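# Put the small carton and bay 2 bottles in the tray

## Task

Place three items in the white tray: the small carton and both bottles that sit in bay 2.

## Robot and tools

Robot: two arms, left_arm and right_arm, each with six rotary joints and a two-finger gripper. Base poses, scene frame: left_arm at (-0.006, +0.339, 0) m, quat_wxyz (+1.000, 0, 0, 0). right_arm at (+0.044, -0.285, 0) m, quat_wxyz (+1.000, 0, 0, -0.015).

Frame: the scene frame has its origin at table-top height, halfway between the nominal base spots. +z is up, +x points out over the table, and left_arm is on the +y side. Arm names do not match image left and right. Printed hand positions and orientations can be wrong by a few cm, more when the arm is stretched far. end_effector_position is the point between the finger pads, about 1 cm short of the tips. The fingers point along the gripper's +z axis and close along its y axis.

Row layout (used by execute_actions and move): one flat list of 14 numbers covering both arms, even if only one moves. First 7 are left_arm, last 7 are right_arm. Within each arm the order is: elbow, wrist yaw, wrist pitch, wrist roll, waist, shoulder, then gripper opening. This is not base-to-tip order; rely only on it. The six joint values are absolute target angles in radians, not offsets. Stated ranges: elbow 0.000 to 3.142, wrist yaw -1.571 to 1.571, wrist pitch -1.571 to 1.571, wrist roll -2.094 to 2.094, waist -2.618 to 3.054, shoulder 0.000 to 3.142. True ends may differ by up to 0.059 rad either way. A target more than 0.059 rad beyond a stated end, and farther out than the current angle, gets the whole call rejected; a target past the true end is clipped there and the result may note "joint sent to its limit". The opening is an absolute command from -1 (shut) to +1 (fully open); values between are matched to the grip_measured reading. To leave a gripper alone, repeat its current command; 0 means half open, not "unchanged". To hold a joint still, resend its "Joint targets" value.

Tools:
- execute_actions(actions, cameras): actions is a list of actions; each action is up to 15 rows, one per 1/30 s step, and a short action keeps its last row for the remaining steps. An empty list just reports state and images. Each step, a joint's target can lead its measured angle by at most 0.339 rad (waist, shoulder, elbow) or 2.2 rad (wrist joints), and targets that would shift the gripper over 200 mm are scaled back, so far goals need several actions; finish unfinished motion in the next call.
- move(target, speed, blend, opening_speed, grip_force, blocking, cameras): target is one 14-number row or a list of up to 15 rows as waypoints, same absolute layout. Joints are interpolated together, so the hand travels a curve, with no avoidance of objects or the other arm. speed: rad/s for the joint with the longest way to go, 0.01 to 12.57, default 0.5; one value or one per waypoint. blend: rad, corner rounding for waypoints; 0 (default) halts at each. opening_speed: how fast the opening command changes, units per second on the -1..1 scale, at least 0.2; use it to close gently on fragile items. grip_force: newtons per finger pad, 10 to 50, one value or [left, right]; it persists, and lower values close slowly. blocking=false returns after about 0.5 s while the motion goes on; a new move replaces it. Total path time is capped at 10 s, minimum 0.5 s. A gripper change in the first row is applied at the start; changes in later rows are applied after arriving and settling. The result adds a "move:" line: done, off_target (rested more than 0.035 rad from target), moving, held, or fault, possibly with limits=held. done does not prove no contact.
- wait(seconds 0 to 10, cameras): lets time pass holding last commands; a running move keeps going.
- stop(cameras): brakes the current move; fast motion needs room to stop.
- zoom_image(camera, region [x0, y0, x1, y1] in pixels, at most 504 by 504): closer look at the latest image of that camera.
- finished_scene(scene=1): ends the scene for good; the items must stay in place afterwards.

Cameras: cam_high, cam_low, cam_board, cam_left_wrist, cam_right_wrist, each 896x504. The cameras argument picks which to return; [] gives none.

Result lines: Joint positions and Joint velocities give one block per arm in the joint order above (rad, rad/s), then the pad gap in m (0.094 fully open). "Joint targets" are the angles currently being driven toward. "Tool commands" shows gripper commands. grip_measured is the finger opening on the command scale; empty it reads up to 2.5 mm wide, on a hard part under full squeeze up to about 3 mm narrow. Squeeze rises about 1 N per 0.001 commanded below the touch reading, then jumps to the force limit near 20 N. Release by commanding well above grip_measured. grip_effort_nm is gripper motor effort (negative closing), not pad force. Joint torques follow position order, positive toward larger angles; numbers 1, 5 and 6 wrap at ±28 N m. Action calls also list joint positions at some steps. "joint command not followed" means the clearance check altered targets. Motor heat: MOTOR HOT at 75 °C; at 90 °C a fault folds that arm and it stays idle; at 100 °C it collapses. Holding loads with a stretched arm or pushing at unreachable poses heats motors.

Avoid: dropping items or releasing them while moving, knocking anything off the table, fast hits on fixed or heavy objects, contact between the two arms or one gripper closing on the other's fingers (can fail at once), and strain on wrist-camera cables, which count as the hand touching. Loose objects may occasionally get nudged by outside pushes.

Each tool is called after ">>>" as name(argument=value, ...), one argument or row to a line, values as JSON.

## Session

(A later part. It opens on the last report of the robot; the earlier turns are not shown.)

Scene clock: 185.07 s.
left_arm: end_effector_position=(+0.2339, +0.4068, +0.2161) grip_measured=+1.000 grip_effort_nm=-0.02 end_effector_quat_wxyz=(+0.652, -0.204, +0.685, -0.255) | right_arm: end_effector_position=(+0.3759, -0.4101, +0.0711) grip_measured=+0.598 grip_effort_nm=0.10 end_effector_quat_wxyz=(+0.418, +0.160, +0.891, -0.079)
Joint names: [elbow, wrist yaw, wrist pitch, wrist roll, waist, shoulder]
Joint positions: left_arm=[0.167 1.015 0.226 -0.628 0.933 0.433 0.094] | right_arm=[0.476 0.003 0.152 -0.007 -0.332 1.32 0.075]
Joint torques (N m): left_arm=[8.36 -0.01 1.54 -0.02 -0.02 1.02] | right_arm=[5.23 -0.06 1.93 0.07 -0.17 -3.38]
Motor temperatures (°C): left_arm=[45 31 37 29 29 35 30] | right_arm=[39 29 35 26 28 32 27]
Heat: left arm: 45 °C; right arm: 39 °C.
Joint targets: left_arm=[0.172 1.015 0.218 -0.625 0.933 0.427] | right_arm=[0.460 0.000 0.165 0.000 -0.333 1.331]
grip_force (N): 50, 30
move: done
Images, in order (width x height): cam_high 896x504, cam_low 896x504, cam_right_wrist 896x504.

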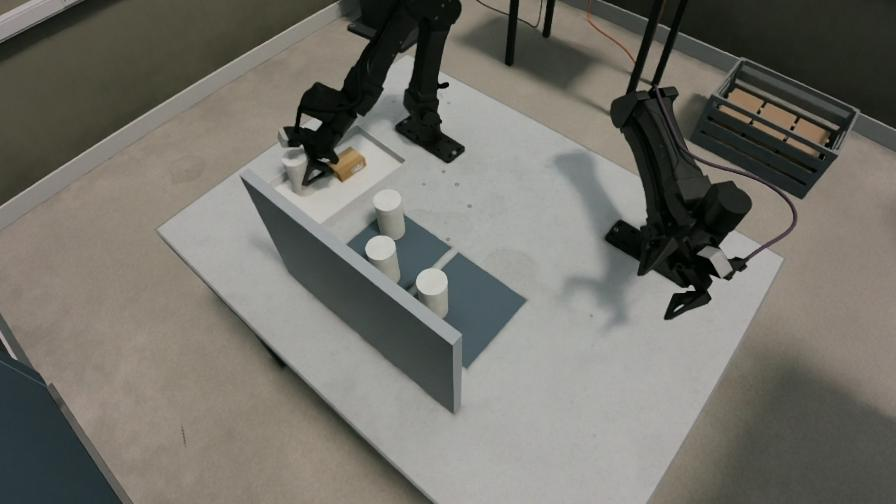

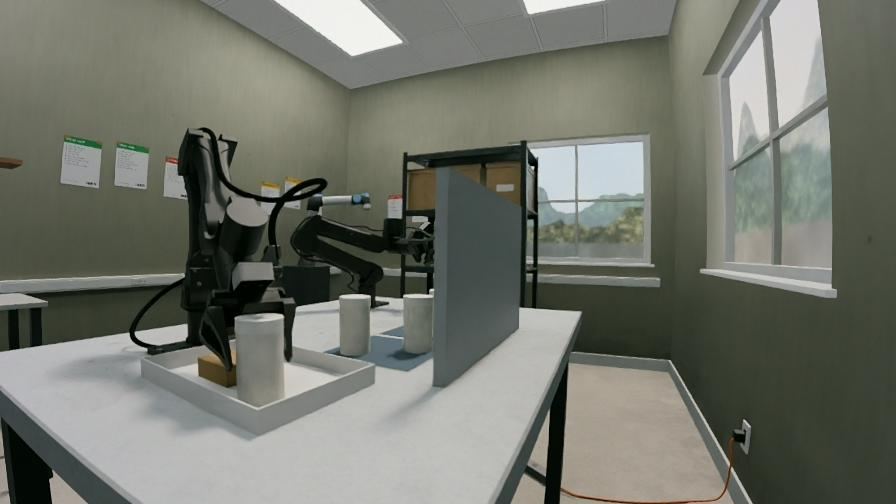

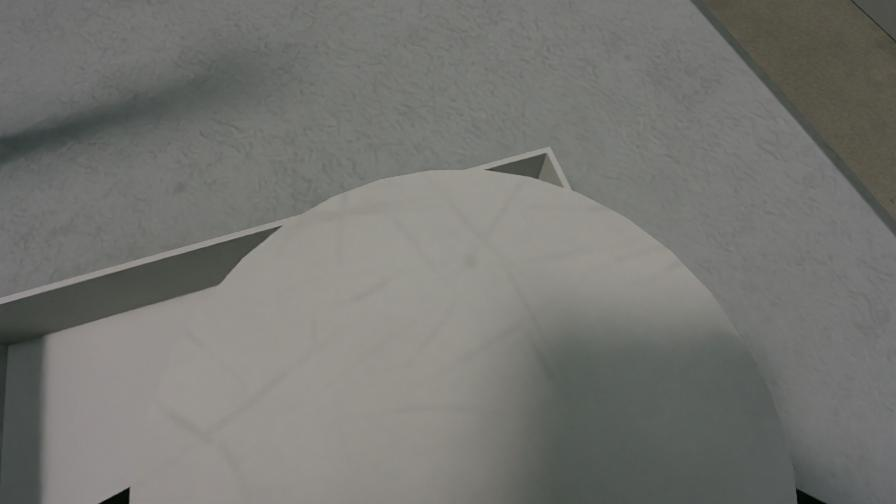

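>>> move(
  target=[
    [0.172,1.015,0.218,-0.625,0.933,0.427,1,0.537,0,-0.432,0,-0.333,0.805,0.6],
    [0.172,1.015,0.218,-0.625,0.933,0.427,1,1.189,0,-0.74,0,-0.333,1.149,0.6],
    [0.172,1.015,0.218,-0.625,0.933,0.427,1,1.189,0,-0.74,0,0.765,1.149,0.8],
    [0.172,1.015,0.218,-0.625,0.933,0.427,1,0.946,0,-0.188,0,0.765,1.458,0.8],
  ],
  speed=[0.2,0.5,0.7,0.4],
  blend=[0.03,0.1,0,0],
)

>>> zoom_image(
  camera="cam_high",
  region=[250, 100, 580, 340],
)

Scene clock: 199.33 s.
left_arm: end_effector_position=(+0.2339, +0.4068, +0.2161) grip_measured=+1.000 grip_effort_nm=-0.01 end_effector_quat_wxyz=(+0.652, -0.204, +0.685, -0.255) | right_arm: end_effector_position=(+0.3601, +0.0005, +0.1626) grip_measured=+0.798 grip_effort_nm=0.10 end_effector_quat_wxyz=(+0.402, -0.326, +0.842, +0.152)
Joint names: [elbow, wrist yaw, wrist pitch, wrist roll, waist, shoulder]
Joint positions: left_arm=[0.167 1.015 0.226 -0.628 0.933 0.433 0.094] | right_arm=[0.965 0.001 -0.204 -0.007 0.762 1.444 0.084]
Joint torques (N m): left_arm=[8.02 -0.01 1.52 0.01 -0.35 1.26] | right_arm=[5.85 -0.02 1.96 0.08 0.16 -5.07]
Heat: left arm: 45 °C; right arm: 40 °C.
Joint targets: left_arm=[0.172 1.015 0.218 -0.625 0.933 0.427] | right_arm=[0.946 0.000 -0.188 0.000 0.765 1.458]
grip_force (N): 50, 30
move: done; target 3's new numbers were sent with right_arm's elbow 0.036 rad from that target

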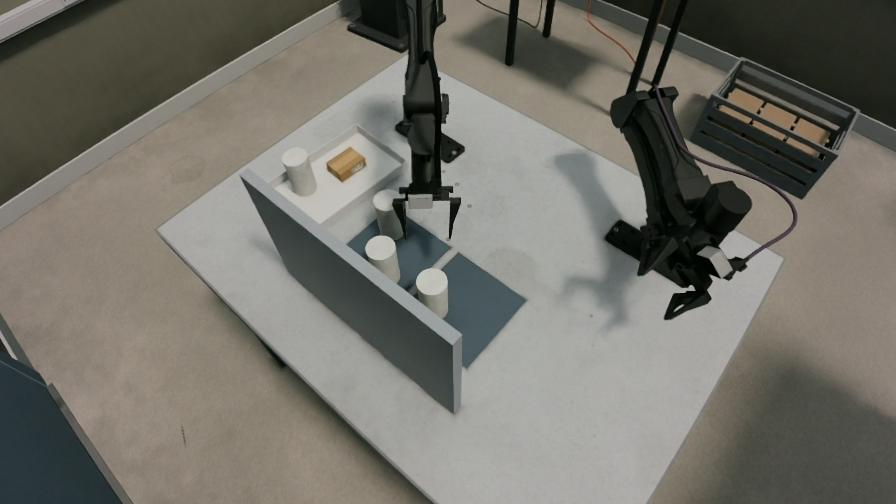

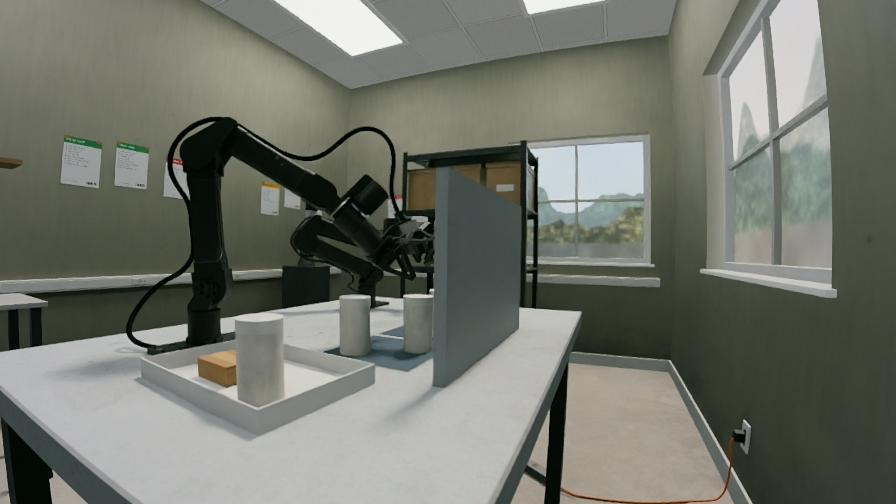

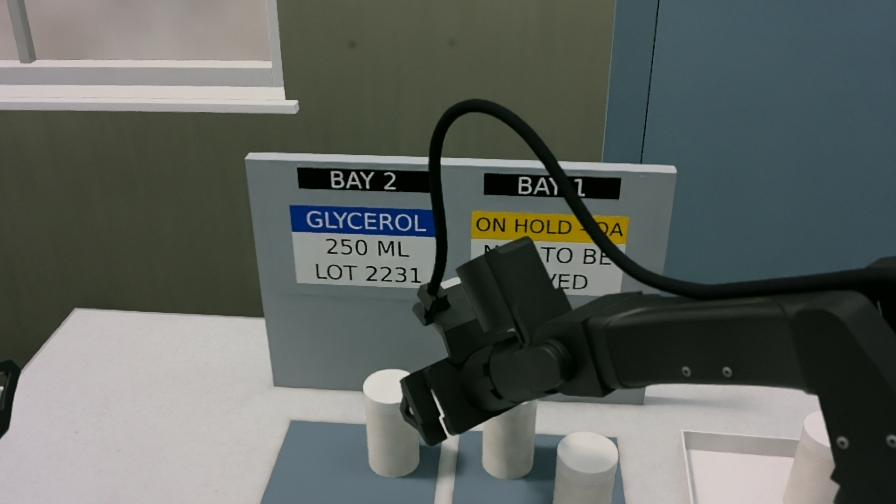

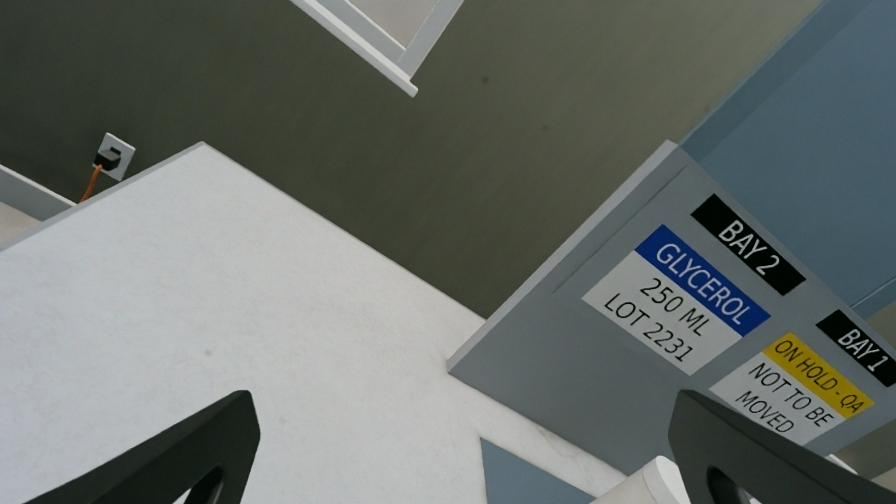

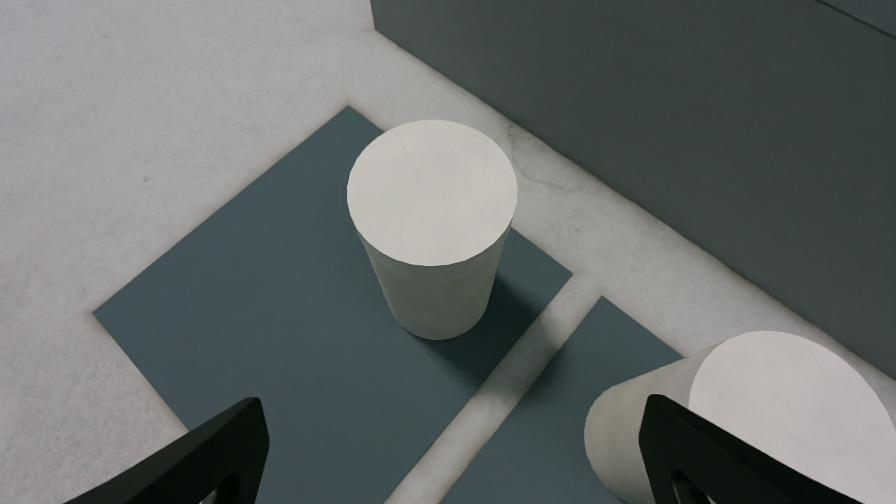

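Scaled by 1.527 from the camera's 896x504 image, which has a finer 1280x720 frame.

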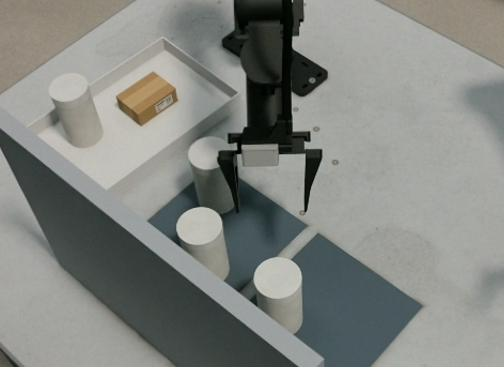

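>>> move(
  target=[0.172,1.015,0.218,-0.625,0.933,0.427,1,1.022,0,-0.072,0,0.784,1.65,0.75],
  speed=0.25,
  cameras=["cam_high","cam_right_wrist","cam_board"],
)

>>> zoom_image(
  camera="cam_high",
  region=[330, 180, 510, 340],
)

Scene clock: 209.40 s.
left_arm: end_effector_position=(+0.2339, +0.4068, +0.2161) grip_measured=+1.000 grip_effort_nm=-0.01 end_effector_quat_wxyz=(+0.652, -0.204, +0.685, -0.255) | right_arm: end_effector_position=(+0.3759, +0.0242, +0.1156) grip_measured=+0.752 grip_effort_nm=-0.07 end_effector_quat_wxyz=(+0.380, -0.336, +0.849, +0.147)
Joint names: [elbow, wrist yaw, wrist pitch, wrist roll, waist, shoulder]
Joint positions: left_arm=[0.167 1.015 0.226 -0.628 0.933 0.433 0.094] | right_arm=[0.986 0.001 -0.089 -0.007 0.778 1.629 0.082]
Joint torques (N m): left_arm=[8.2 0.02 1.53 0.02 0.06 1.44] | right_arm=[9.78 -0.02 1.92 0.08 0.47 -5.86]
Heat: left arm: 45 °C; right arm: 39 °C.
Joint targets: left_arm=[0.172 1.015 0.218 -0.625 0.933 0.427] | right_arm=[1.022 0.000 -0.072 0.000 0.784 1.650]
grip_force (N): 50, 30
move: off_target (right_arm); right_arm: the elbow is farthest, 0.036 rad from its target
Images, in order (width x height): cam_high 896x504, cam_board 896x504, cam_right_wrist 896x504.

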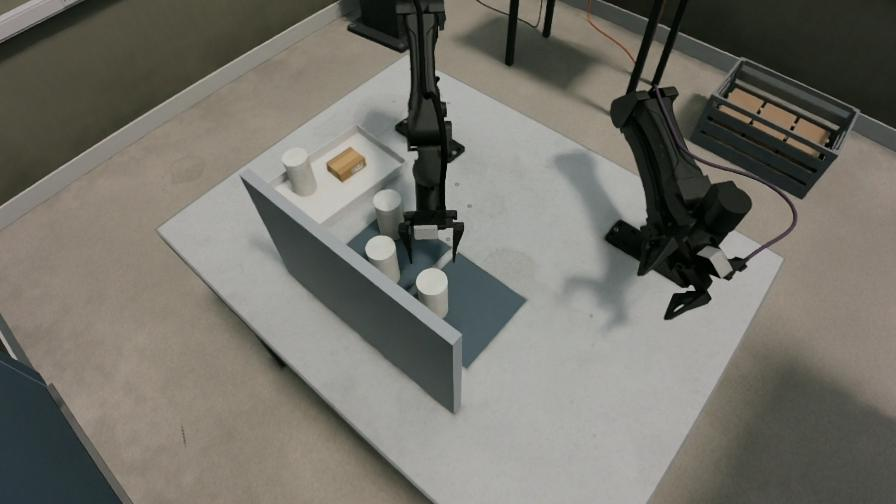

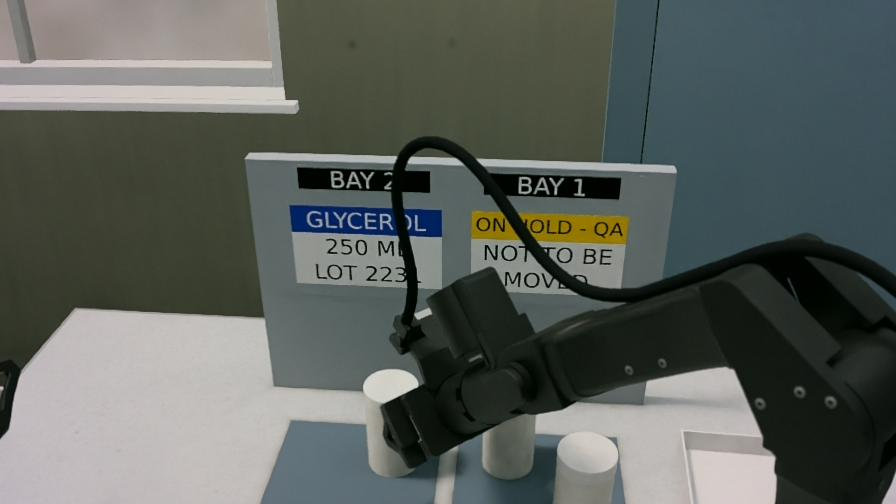

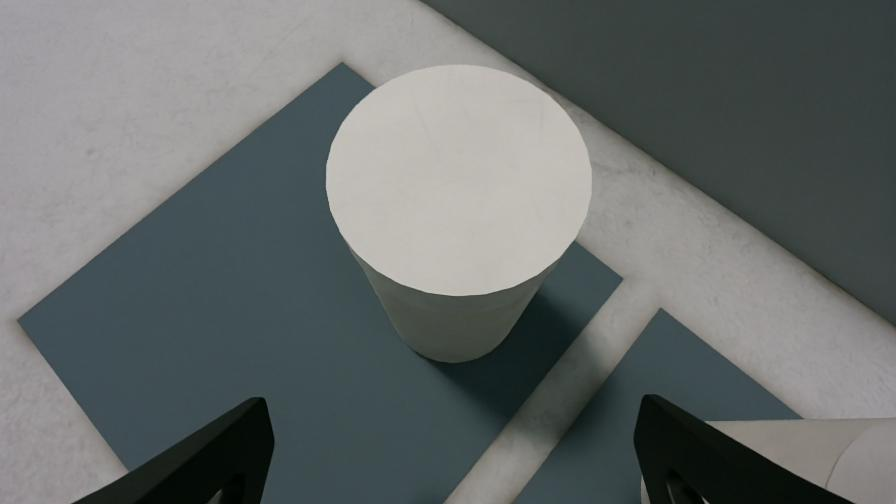

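Scaled by 2.800 from the camera's 896x504 image, which has a finer 1280x720 frame.

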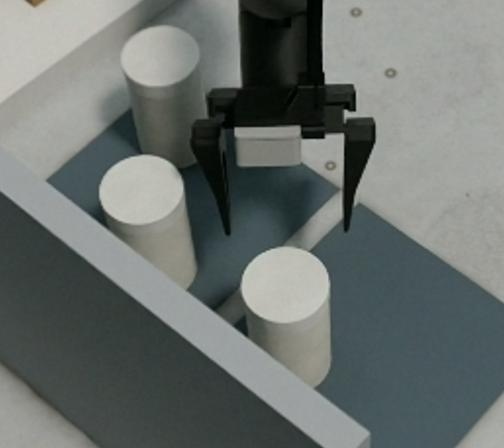

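>>> move(
  target=[0.172,1.015,0.218,-0.625,0.933,0.427,1,1.136,0,0.1016,0,0.784,1.9376,0.75],
  speed=0.12,
  cameras=["cam_high","cam_right_wrist","cam_board"],
)

>>> zoom_image(
  camera="cam_high",
  region=[330, 180, 510, 340],
)

Scene clock: 215.00 s.
left_arm: end_effector_position=(+0.2339, +0.4068, +0.2161) grip_measured=+1.000 grip_effort_nm=-0.02 end_effector_quat_wxyz=(+0.652, -0.204, +0.685, -0.255) | right_arm: end_effector_position=(+0.4154, +0.0609, +0.0657) grip_measured=+0.752 grip_effort_nm=-0.08 end_effector_quat_wxyz=(+0.383, -0.336, +0.848, +0.148)
Joint names: [elbow, wrist yaw, wrist pitch, wrist roll, waist, shoulder]
Joint positions: left_arm=[0.167 1.015 0.226 -0.628 0.933 0.433 0.094] | right_arm=[1.1 0.001 0.084 -0.007 0.778 1.909 0.082]
Joint torques (N m): left_arm=[8.31 -0.03 1.52 -0.01 -0.13 1.24] | right_arm=[9.31 0 1.96 0.06 0.57 -7.34]
Heat: left arm: 45 °C; right arm: 40 °C.
Joint targets: left_arm=[0.172 1.015 0.218 -0.625 0.933 0.427] | right_arm=[1.136 0.000 0.102 0.000 0.784 1.938]
grip_force (N): 50, 30
move: off_target (right_arm); right_arm: the elbow is farthest, 0.036 rad from its target
Images, in order (width x height): cam_high 896x504, cam_board 896x504, cam_right_wrist 896x504.

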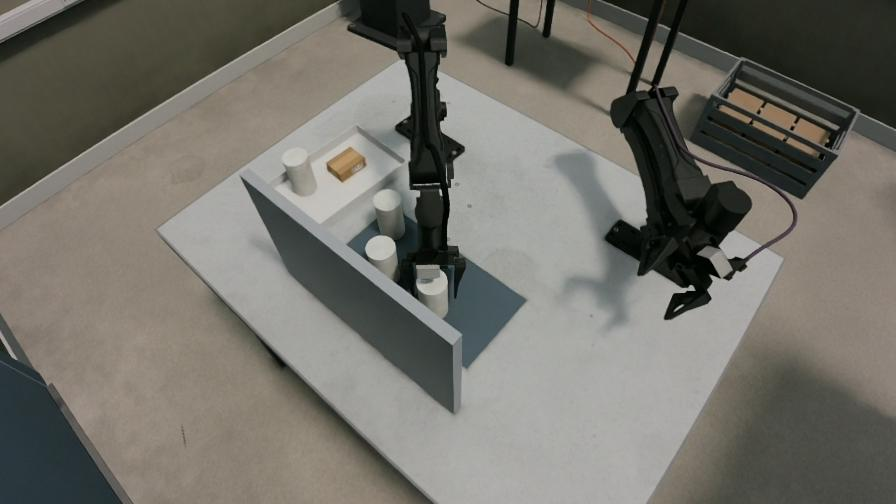

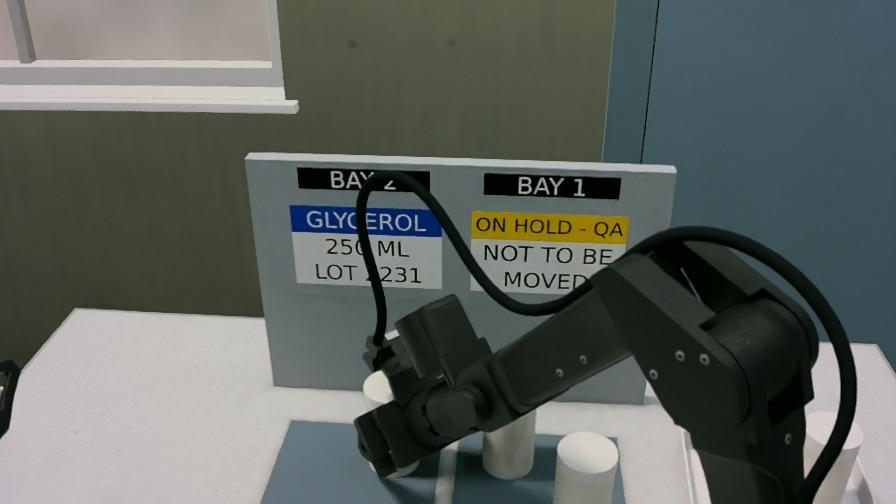

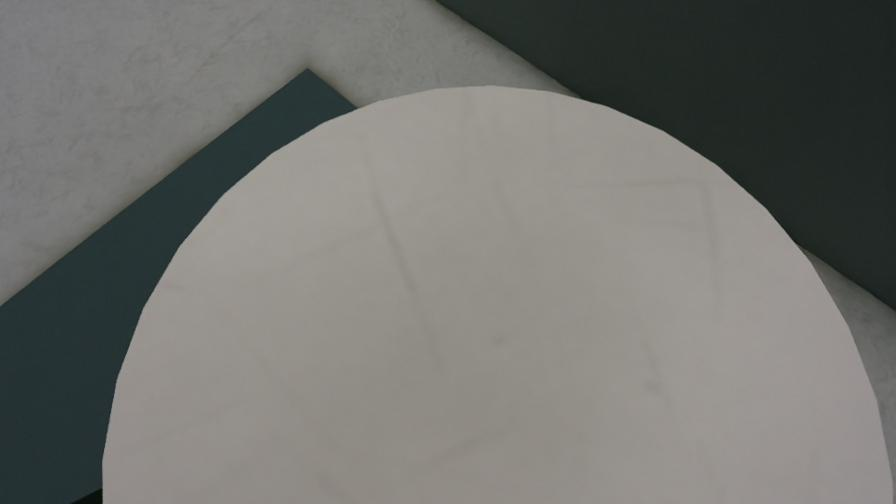

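Scaled by 2.800 from the camera's 896x504 image, which has a finer 1280x720 frame.

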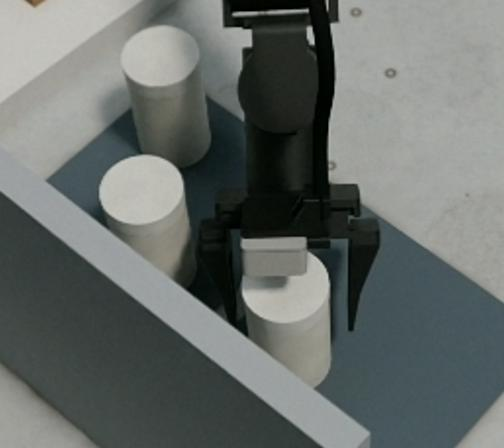

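>>> move(
  target=[
    [0.172,1.015,0.218,-0.625,0.933,0.427,1,1.136,0,0.1016,0,0.768,1.9376,0.75],
    [0.172,1.015,0.218,-0.625,0.933,0.427,1,1.136,0,0.1016,0,0.768,1.9376,0.2],
  ],
  speed=0.05,
  opening_speed=0.4,
  cameras=["cam_high","cam_right_wrist"],
)

>>> zoom_image(
  camera="cam_high",
  region=[330, 180, 510, 340],
)

Scene clock: 219.13 s.
left_arm: end_effector_position=(+0.2339, +0.4068, +0.2161) grip_measured=+1.000 grip_effort_nm=-0.01 end_effector_quat_wxyz=(+0.652, -0.204, +0.685, -0.255) | right_arm: end_effector_position=(+0.4162, +0.0604, +0.0660) grip_measured=+0.260 grip_effort_nm=-0.64 end_effector_quat_wxyz=(+0.384, -0.335, +0.848, +0.148)
Joint names: [elbow, wrist yaw, wrist pitch, wrist roll, waist, shoulder]
Joint positions: left_arm=[0.167 1.015 0.226 -0.628 0.933 0.433 0.094] | right_arm=[1.1 0 0.086 -0.007 0.776 1.909 0.059]
Joint torques (N m): left_arm=[8.34 0.09 1.51 0.01 0.01 1.11] | right_arm=[9.24 -0.01 1.92 0.08 -0.72 -7.41]
Heat: left arm: 45 °C; right arm: 40 °C.
Joint targets: left_arm=[0.172 1.015 0.218 -0.625 0.933 0.427] | right_arm=[1.136 0.000 0.102 0.000 0.768 1.938]
grip_force (N): 50, 30
move: off_target (right_arm); target 2's new numbers were sent with right_arm's elbow 0.036 rad from that target; right_arm: the elbow is farthest, 0.036 rad from its target
Images, in order (width x height): cam_high 896x504, cam_right_wrist 896x504.

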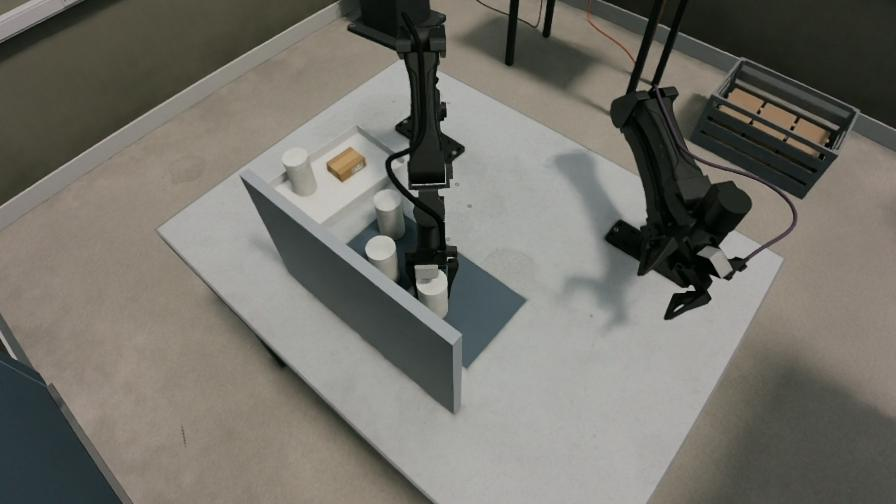

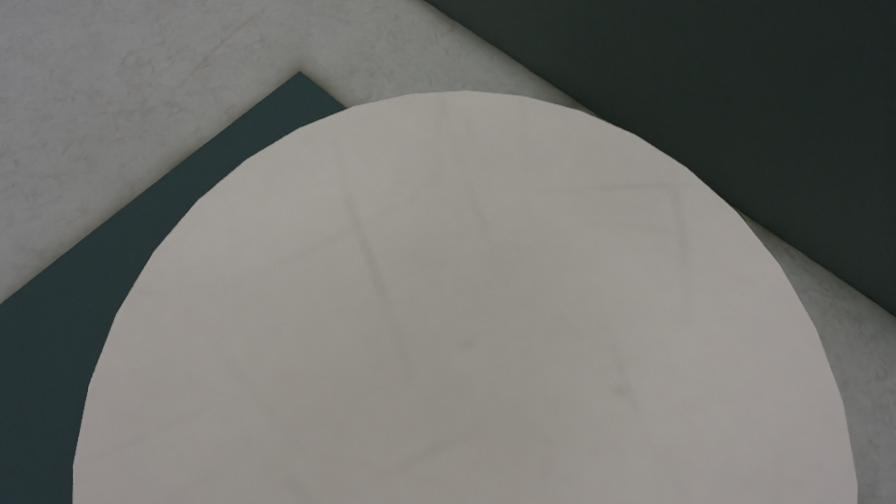

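Scaled by 2.800 from the camera's 896x504 image, which has a finer 1280x720 frame.

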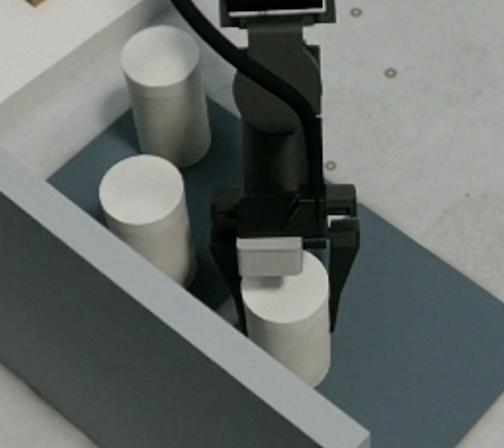

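>>> move(
  target=[
    [0.172,1.015,0.218,-0.625,0.933,0.427,1,1.3115,0,-0.204,0,0.768,1.808,0.2],
    [0.172,1.015,0.218,-0.625,0.933,0.427,1,1.189,0,-0.74,0,0.768,1.149,0.2],
    [0.172,1.015,0.218,-0.625,0.933,0.427,1,1.189,0,-0.74,0,-0.085,1.149,0.2],
  ],
  speed=[0.15,0.4,0.5],
  blend=[0.04,0.05,0],
  cameras=["cam_high","cam_low","cam_right_wrist"],
)

>>> move(
  target=[0.172,1.015,0.218,-0.625,0.933,0.427,1,0.471,0,-0.166,0,-0.085,0.965,0.2],
  speed=0.25,
  cameras=["cam_high","cam_low","cam_right_wrist"],
)

>>> zoom_image(
  camera="cam_low",
  region=[120, 260, 400, 440],
)

>>> zoom_image(
  camera="cam_high",
  region=[250, 100, 430, 240],
)

Scene clock: 230.20 s.
left_arm: end_effector_position=(+0.2339, +0.4068, +0.2161) grip_measured=+1.000 grip_effort_nm=-0.01 end_effector_quat_wxyz=(+0.652, -0.204, +0.685, -0.255) | right_arm: end_effector_position=(+0.3895, -0.3239, +0.2643) grip_measured=+0.260 grip_effort_nm=-0.65 end_effector_quat_wxyz=(+0.410, +0.049, +0.911, -0.026)
Joint names: [elbow, wrist yaw, wrist pitch, wrist roll, waist, shoulder]
Joint positions: left_arm=[0.167 1.015 0.226 -0.628 0.933 0.433 0.094] | right_arm=[1.208 0.002 -0.76 -0.006 -0.084 1.173 0.059]
Joint torques (N m): left_arm=[7.98 0.02 1.5 0.01 -0.28 1.25] | right_arm=[5.67 -0.06 1.99 0.07 -0.1 -5.38]
Heat: left arm: 45 °C; right arm: 40 °C.
Joint targets: left_arm=[0.172 1.015 0.218 -0.625 0.933 0.427] | right_arm=[1.189 0.000 -0.740 0.000 -0.085 1.149]
grip_force (N): 50, 30
move: done
Images, in order (width x height): cam_high 896x504, cam_low 896x504, cam_right_wrist 896x504.

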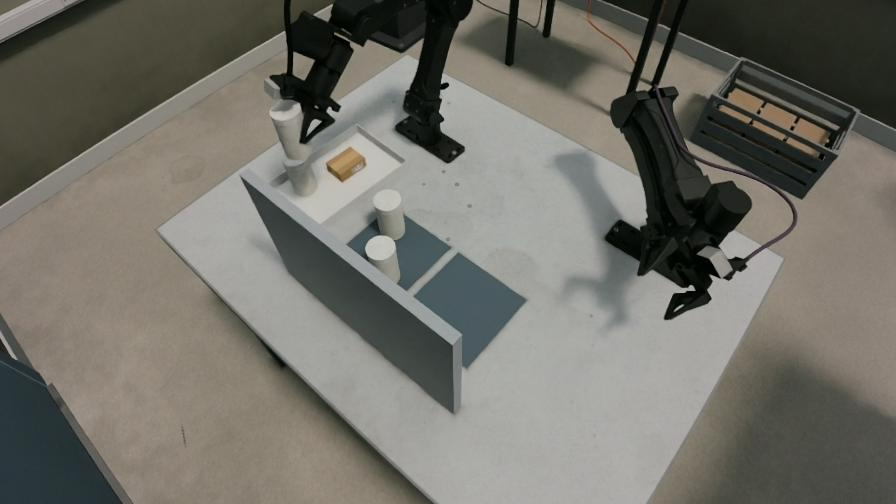

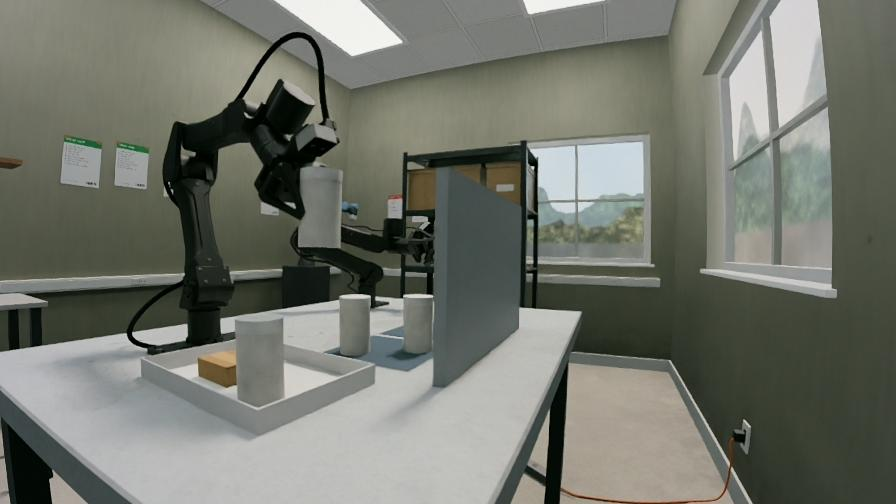

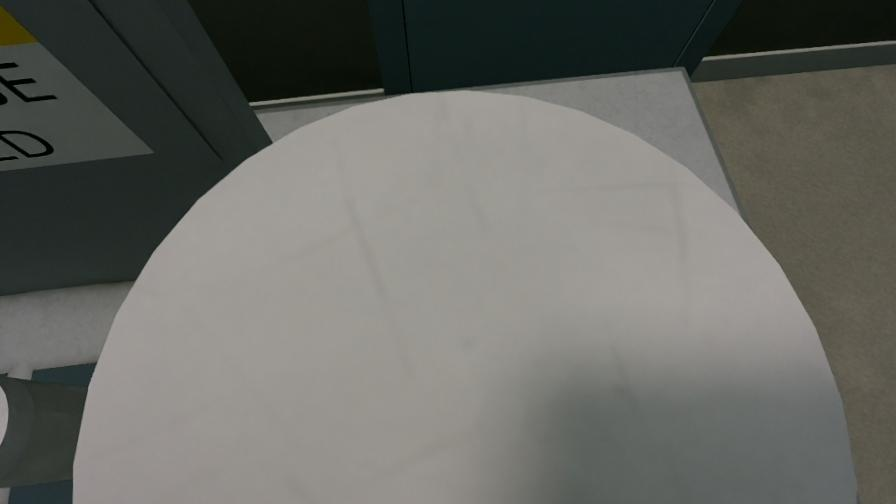

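Scene clock: 233.73 s.
left_arm: end_effector_position=(+0.2339, +0.4068, +0.2161) grip_measured=+1.000 grip_effort_nm=-0.01 end_effector_quat_wxyz=(+0.652, -0.204, +0.685, -0.255) | right_arm: end_effector_position=(+0.3497, -0.3193, +0.1077) grip_measured=+0.260 grip_effort_nm=-0.65 end_effector_quat_wxyz=(+0.413, +0.049, +0.909, -0.026)
Joint names: [elbow, wrist yaw, wrist pitch, wrist roll, waist, shoulder]
Joint positions: left_arm=[0.167 1.015 0.226 -0.628 0.933 0.433 0.094] | right_arm=[0.484 0.002 -0.207 -0.006 -0.084 0.995 0.059]
Joint torques (N m): left_arm=[8.21 0.03 1.52 0.04 0.03 1.26] | right_arm=[6.16 -0.03 2.23 0.09 -0.17 -4.41]
Heat: left arm: 45 °C; right arm: 40 °C.
Joint targets: left_arm=[0.172 1.015 0.218 -0.625 0.933 0.427] | right_arm=[0.471 0.000 -0.166 0.000 -0.085 0.965]
grip_force (N): 50, 30
move: off_target (right_arm); right_arm: the wrist pitch is farthest, 0.041 rad from its target
Images, in order (width x height): cam_high 896x504, cam_low 896x504, cam_right_wrist 896x504.

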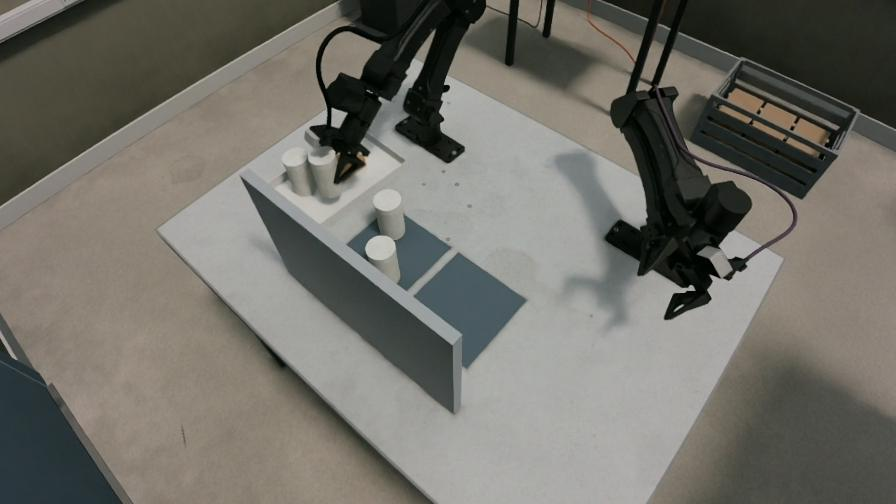

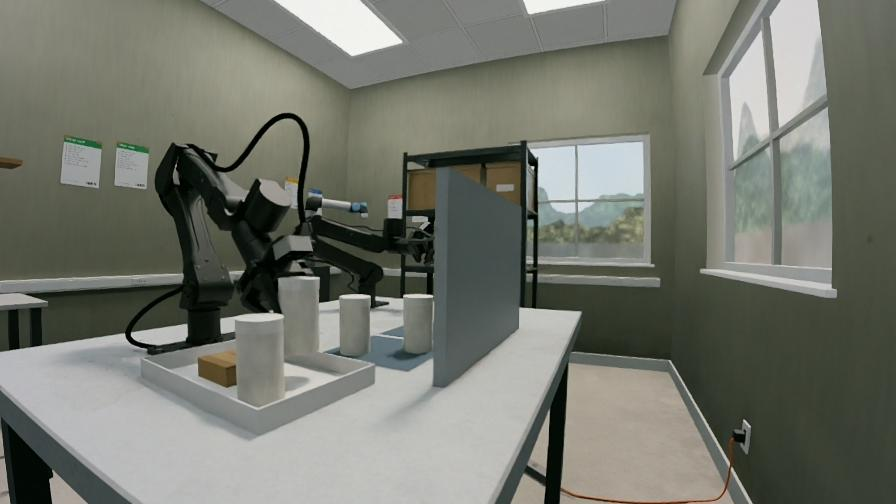

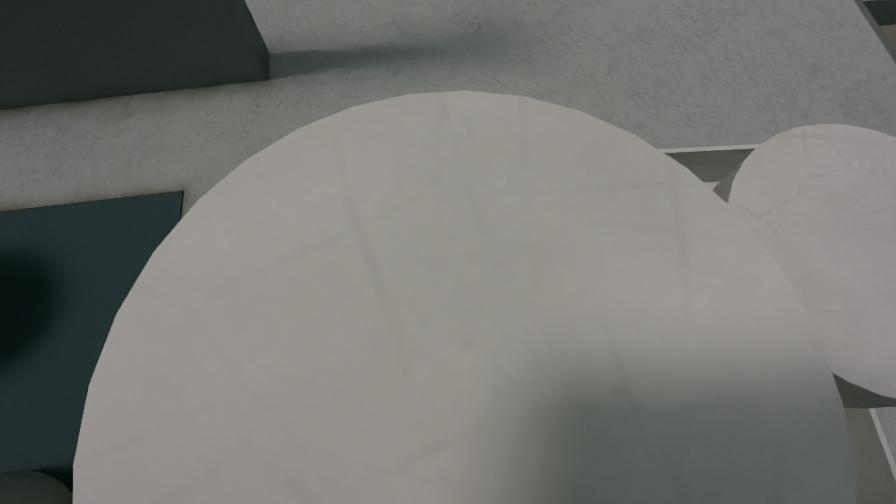

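Scaled by 1.800 from the camera's 896x504 image, which has a finer 1280x720 frame.

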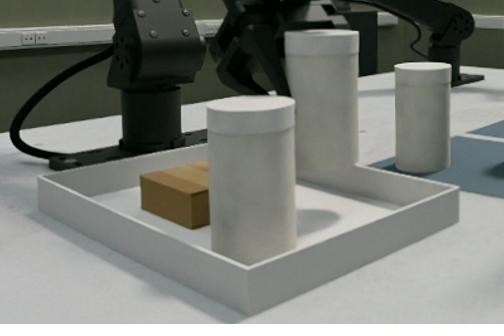

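Scaled by 2.800 from the camera's 896x504 image, which has a finer 1280x720 frame.

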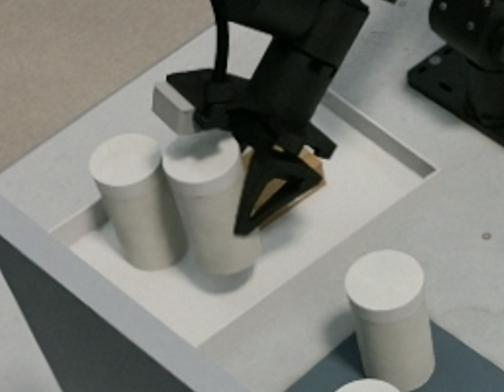

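>>> move(
  target=[0.172,1.015,0.218,-0.625,0.933,0.427,1,0.359,0,0.017,0,-0.085,1.036,0.2],
  speed=0.12,
  cameras=["cam_high","cam_low","cam_right_wrist"],
)

>>> zoom_image(
  camera="cam_low",
  region=[220, 320, 360, 420],
)

>>> zoom_image(
  camera="cam_high",
  region=[250, 100, 430, 240],
)

Scene clock: 240.47 s.
left_arm: end_effector_position=(+0.2339, +0.4068, +0.2161) grip_measured=+1.000 grip_effort_nm=-0.01 end_effector_quat_wxyz=(+0.652, -0.204, +0.685, -0.255) | right_arm: end_effector_position=(+0.3508, -0.3194, +0.0839) grip_measured=+0.260 grip_effort_nm=-0.65 end_effector_quat_wxyz=(+0.427, +0.049, +0.902, -0.027)
Joint names: [elbow, wrist yaw, wrist pitch, wrist roll, waist, shoulder]
Joint positions: left_arm=[0.167 1.015 0.226 -0.628 0.933 0.433 0.094] | right_arm=[0.374 0.002 -0.027 -0.006 -0.084 1.033 0.059]
Joint torques (N m): left_arm=[8.14 0.01 1.47 -0.01 -0.2 1.25] | right_arm=[5.82 -0.05 2.27 0.08 -0.17 -2.13]
Heat: left arm: 45 °C; right arm: 40 °C.
Joint targets: left_arm=[0.172 1.015 0.218 -0.625 0.933 0.427] | right_arm=[0.359 0.000 0.017 0.000 -0.085 1.036]
grip_force (N): 50, 30
move: off_target (right_arm); right_arm: the wrist pitch is farthest, 0.044 rad from its target
Images, in order (width x height): cam_high 896x504, cam_low 896x504, cam_right_wrist 896x504.

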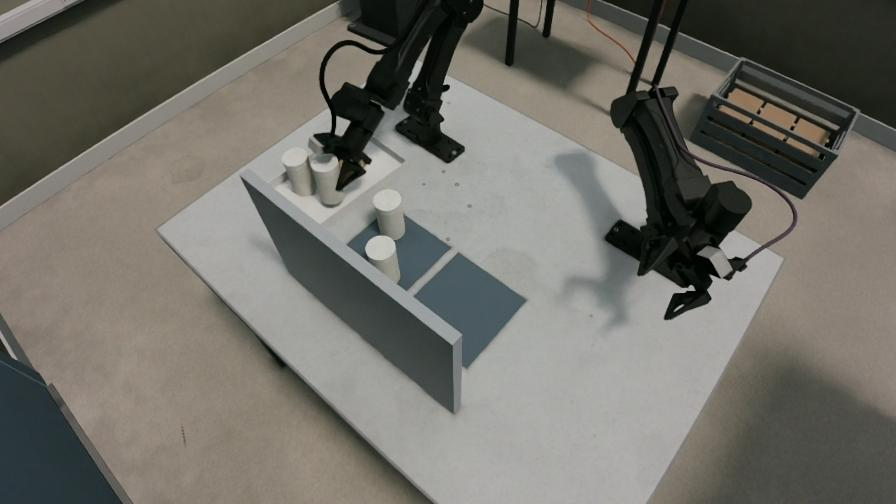

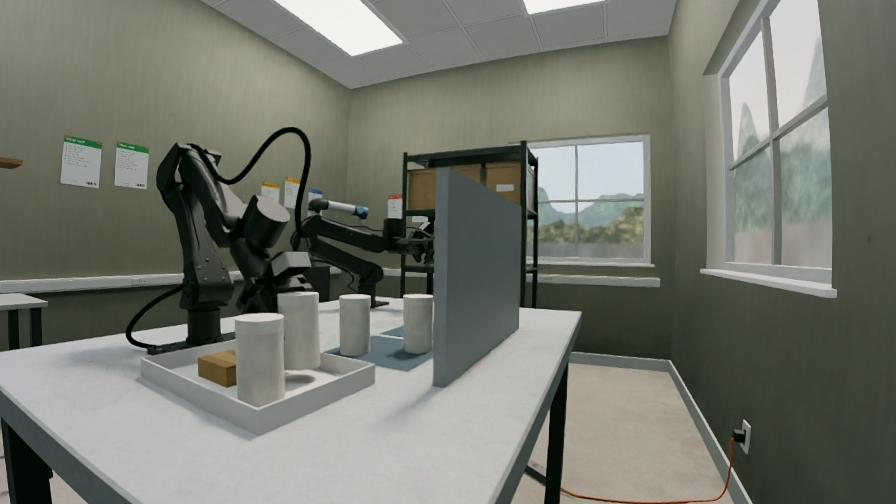

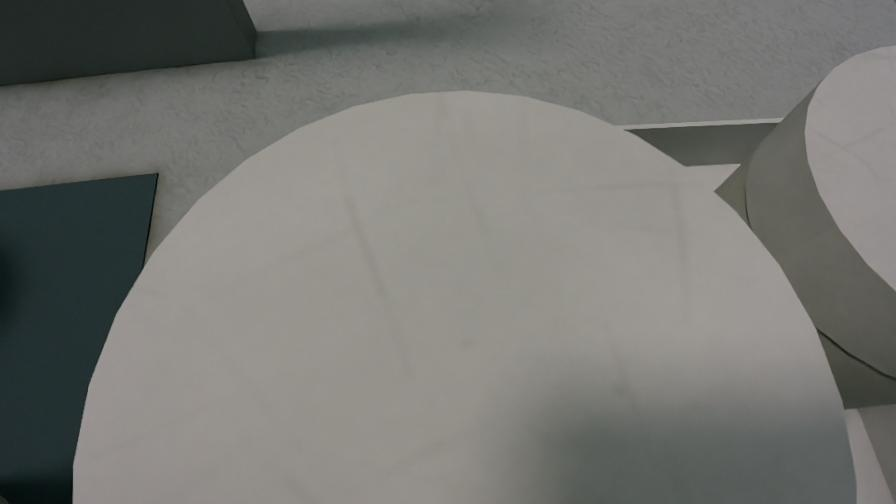

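Scaled by 3.600 from the camera's 896x504 image, which has a finer 1280x720 frame.

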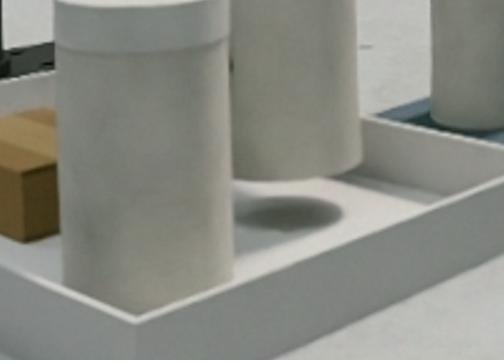

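Scaled by 2.800 from the camera's 896x504 image, which has a finer 1280x720 frame.

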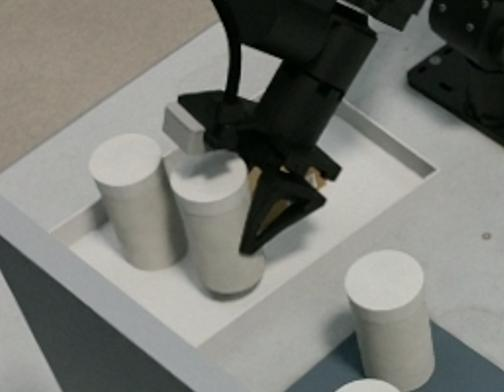

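>>> move(
  target=[0.172,1.015,0.218,-0.625,0.933,0.427,1,0.337,0,0.022,0,-0.085,1.058,0.2],
  speed=0.06,
  cameras=["cam_low"],
)

>>> zoom_image(
  camera="cam_low",
  region=[220, 320, 360, 420],
)

Scene clock: 242.67 s.
left_arm: end_effector_position=(+0.2339, +0.4068, +0.2161) grip_measured=+1.000 grip_effort_nm=-0.01 end_effector_quat_wxyz=(+0.652, -0.204, +0.685, -0.255) | right_arm: end_effector_position=(+0.3451, -0.3188, +0.0698) grip_measured=+0.260 grip_effort_nm=-0.65 end_effector_quat_wxyz=(+0.411, +0.049, +0.910, -0.026)
Joint names: [elbow, wrist yaw, wrist pitch, wrist roll, waist, shoulder]
Joint positions: left_arm=[0.167 1.015 0.226 -0.628 0.933 0.433 0.094] | right_arm=[0.352 0.002 -0.019 -0.006 -0.084 1.055 0.059]
Joint torques (N m): left_arm=[8.14 0.04 1.46 -0.02 -0.28 1.29] | right_arm=[5.71 -0.03 2.25 0.05 -0.23 -1.99]
Heat: left arm: 45 °C; right arm: 40 °C.
Joint targets: left_arm=[0.172 1.015 0.218 -0.625 0.933 0.427] | right_arm=[0.337 0.000 0.022 0.000 -0.085 1.058]
grip_force (N): 50, 30
move: off_target (right_arm); right_arm: the wrist pitch is farthest, 0.041 rad from its target
Images, in order (width x height): cam_low 896x504.

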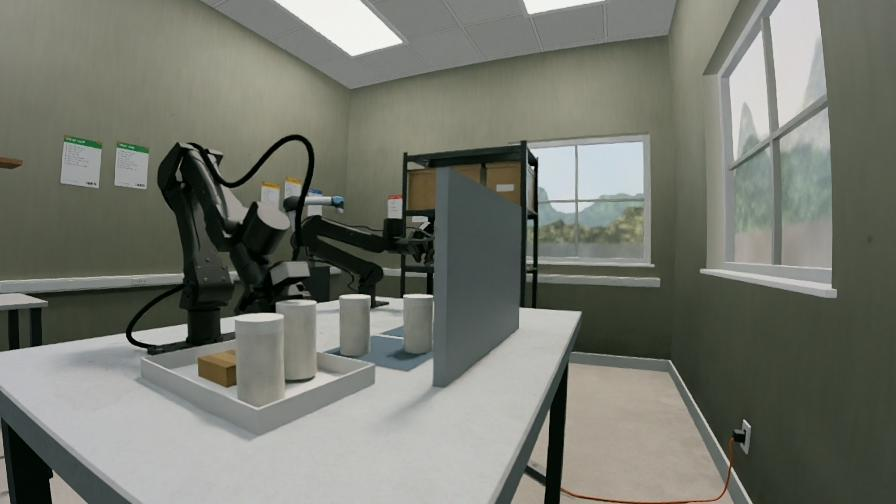

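Scaled by 3.600 from the camera's 896x504 image, which has a finer 1280x720 frame.

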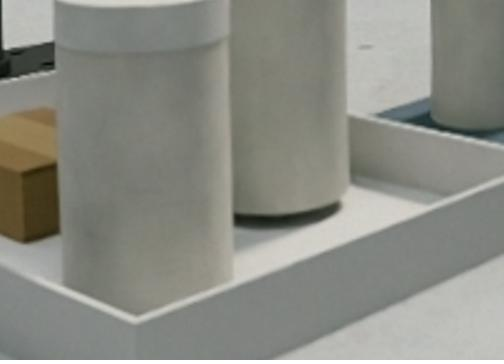

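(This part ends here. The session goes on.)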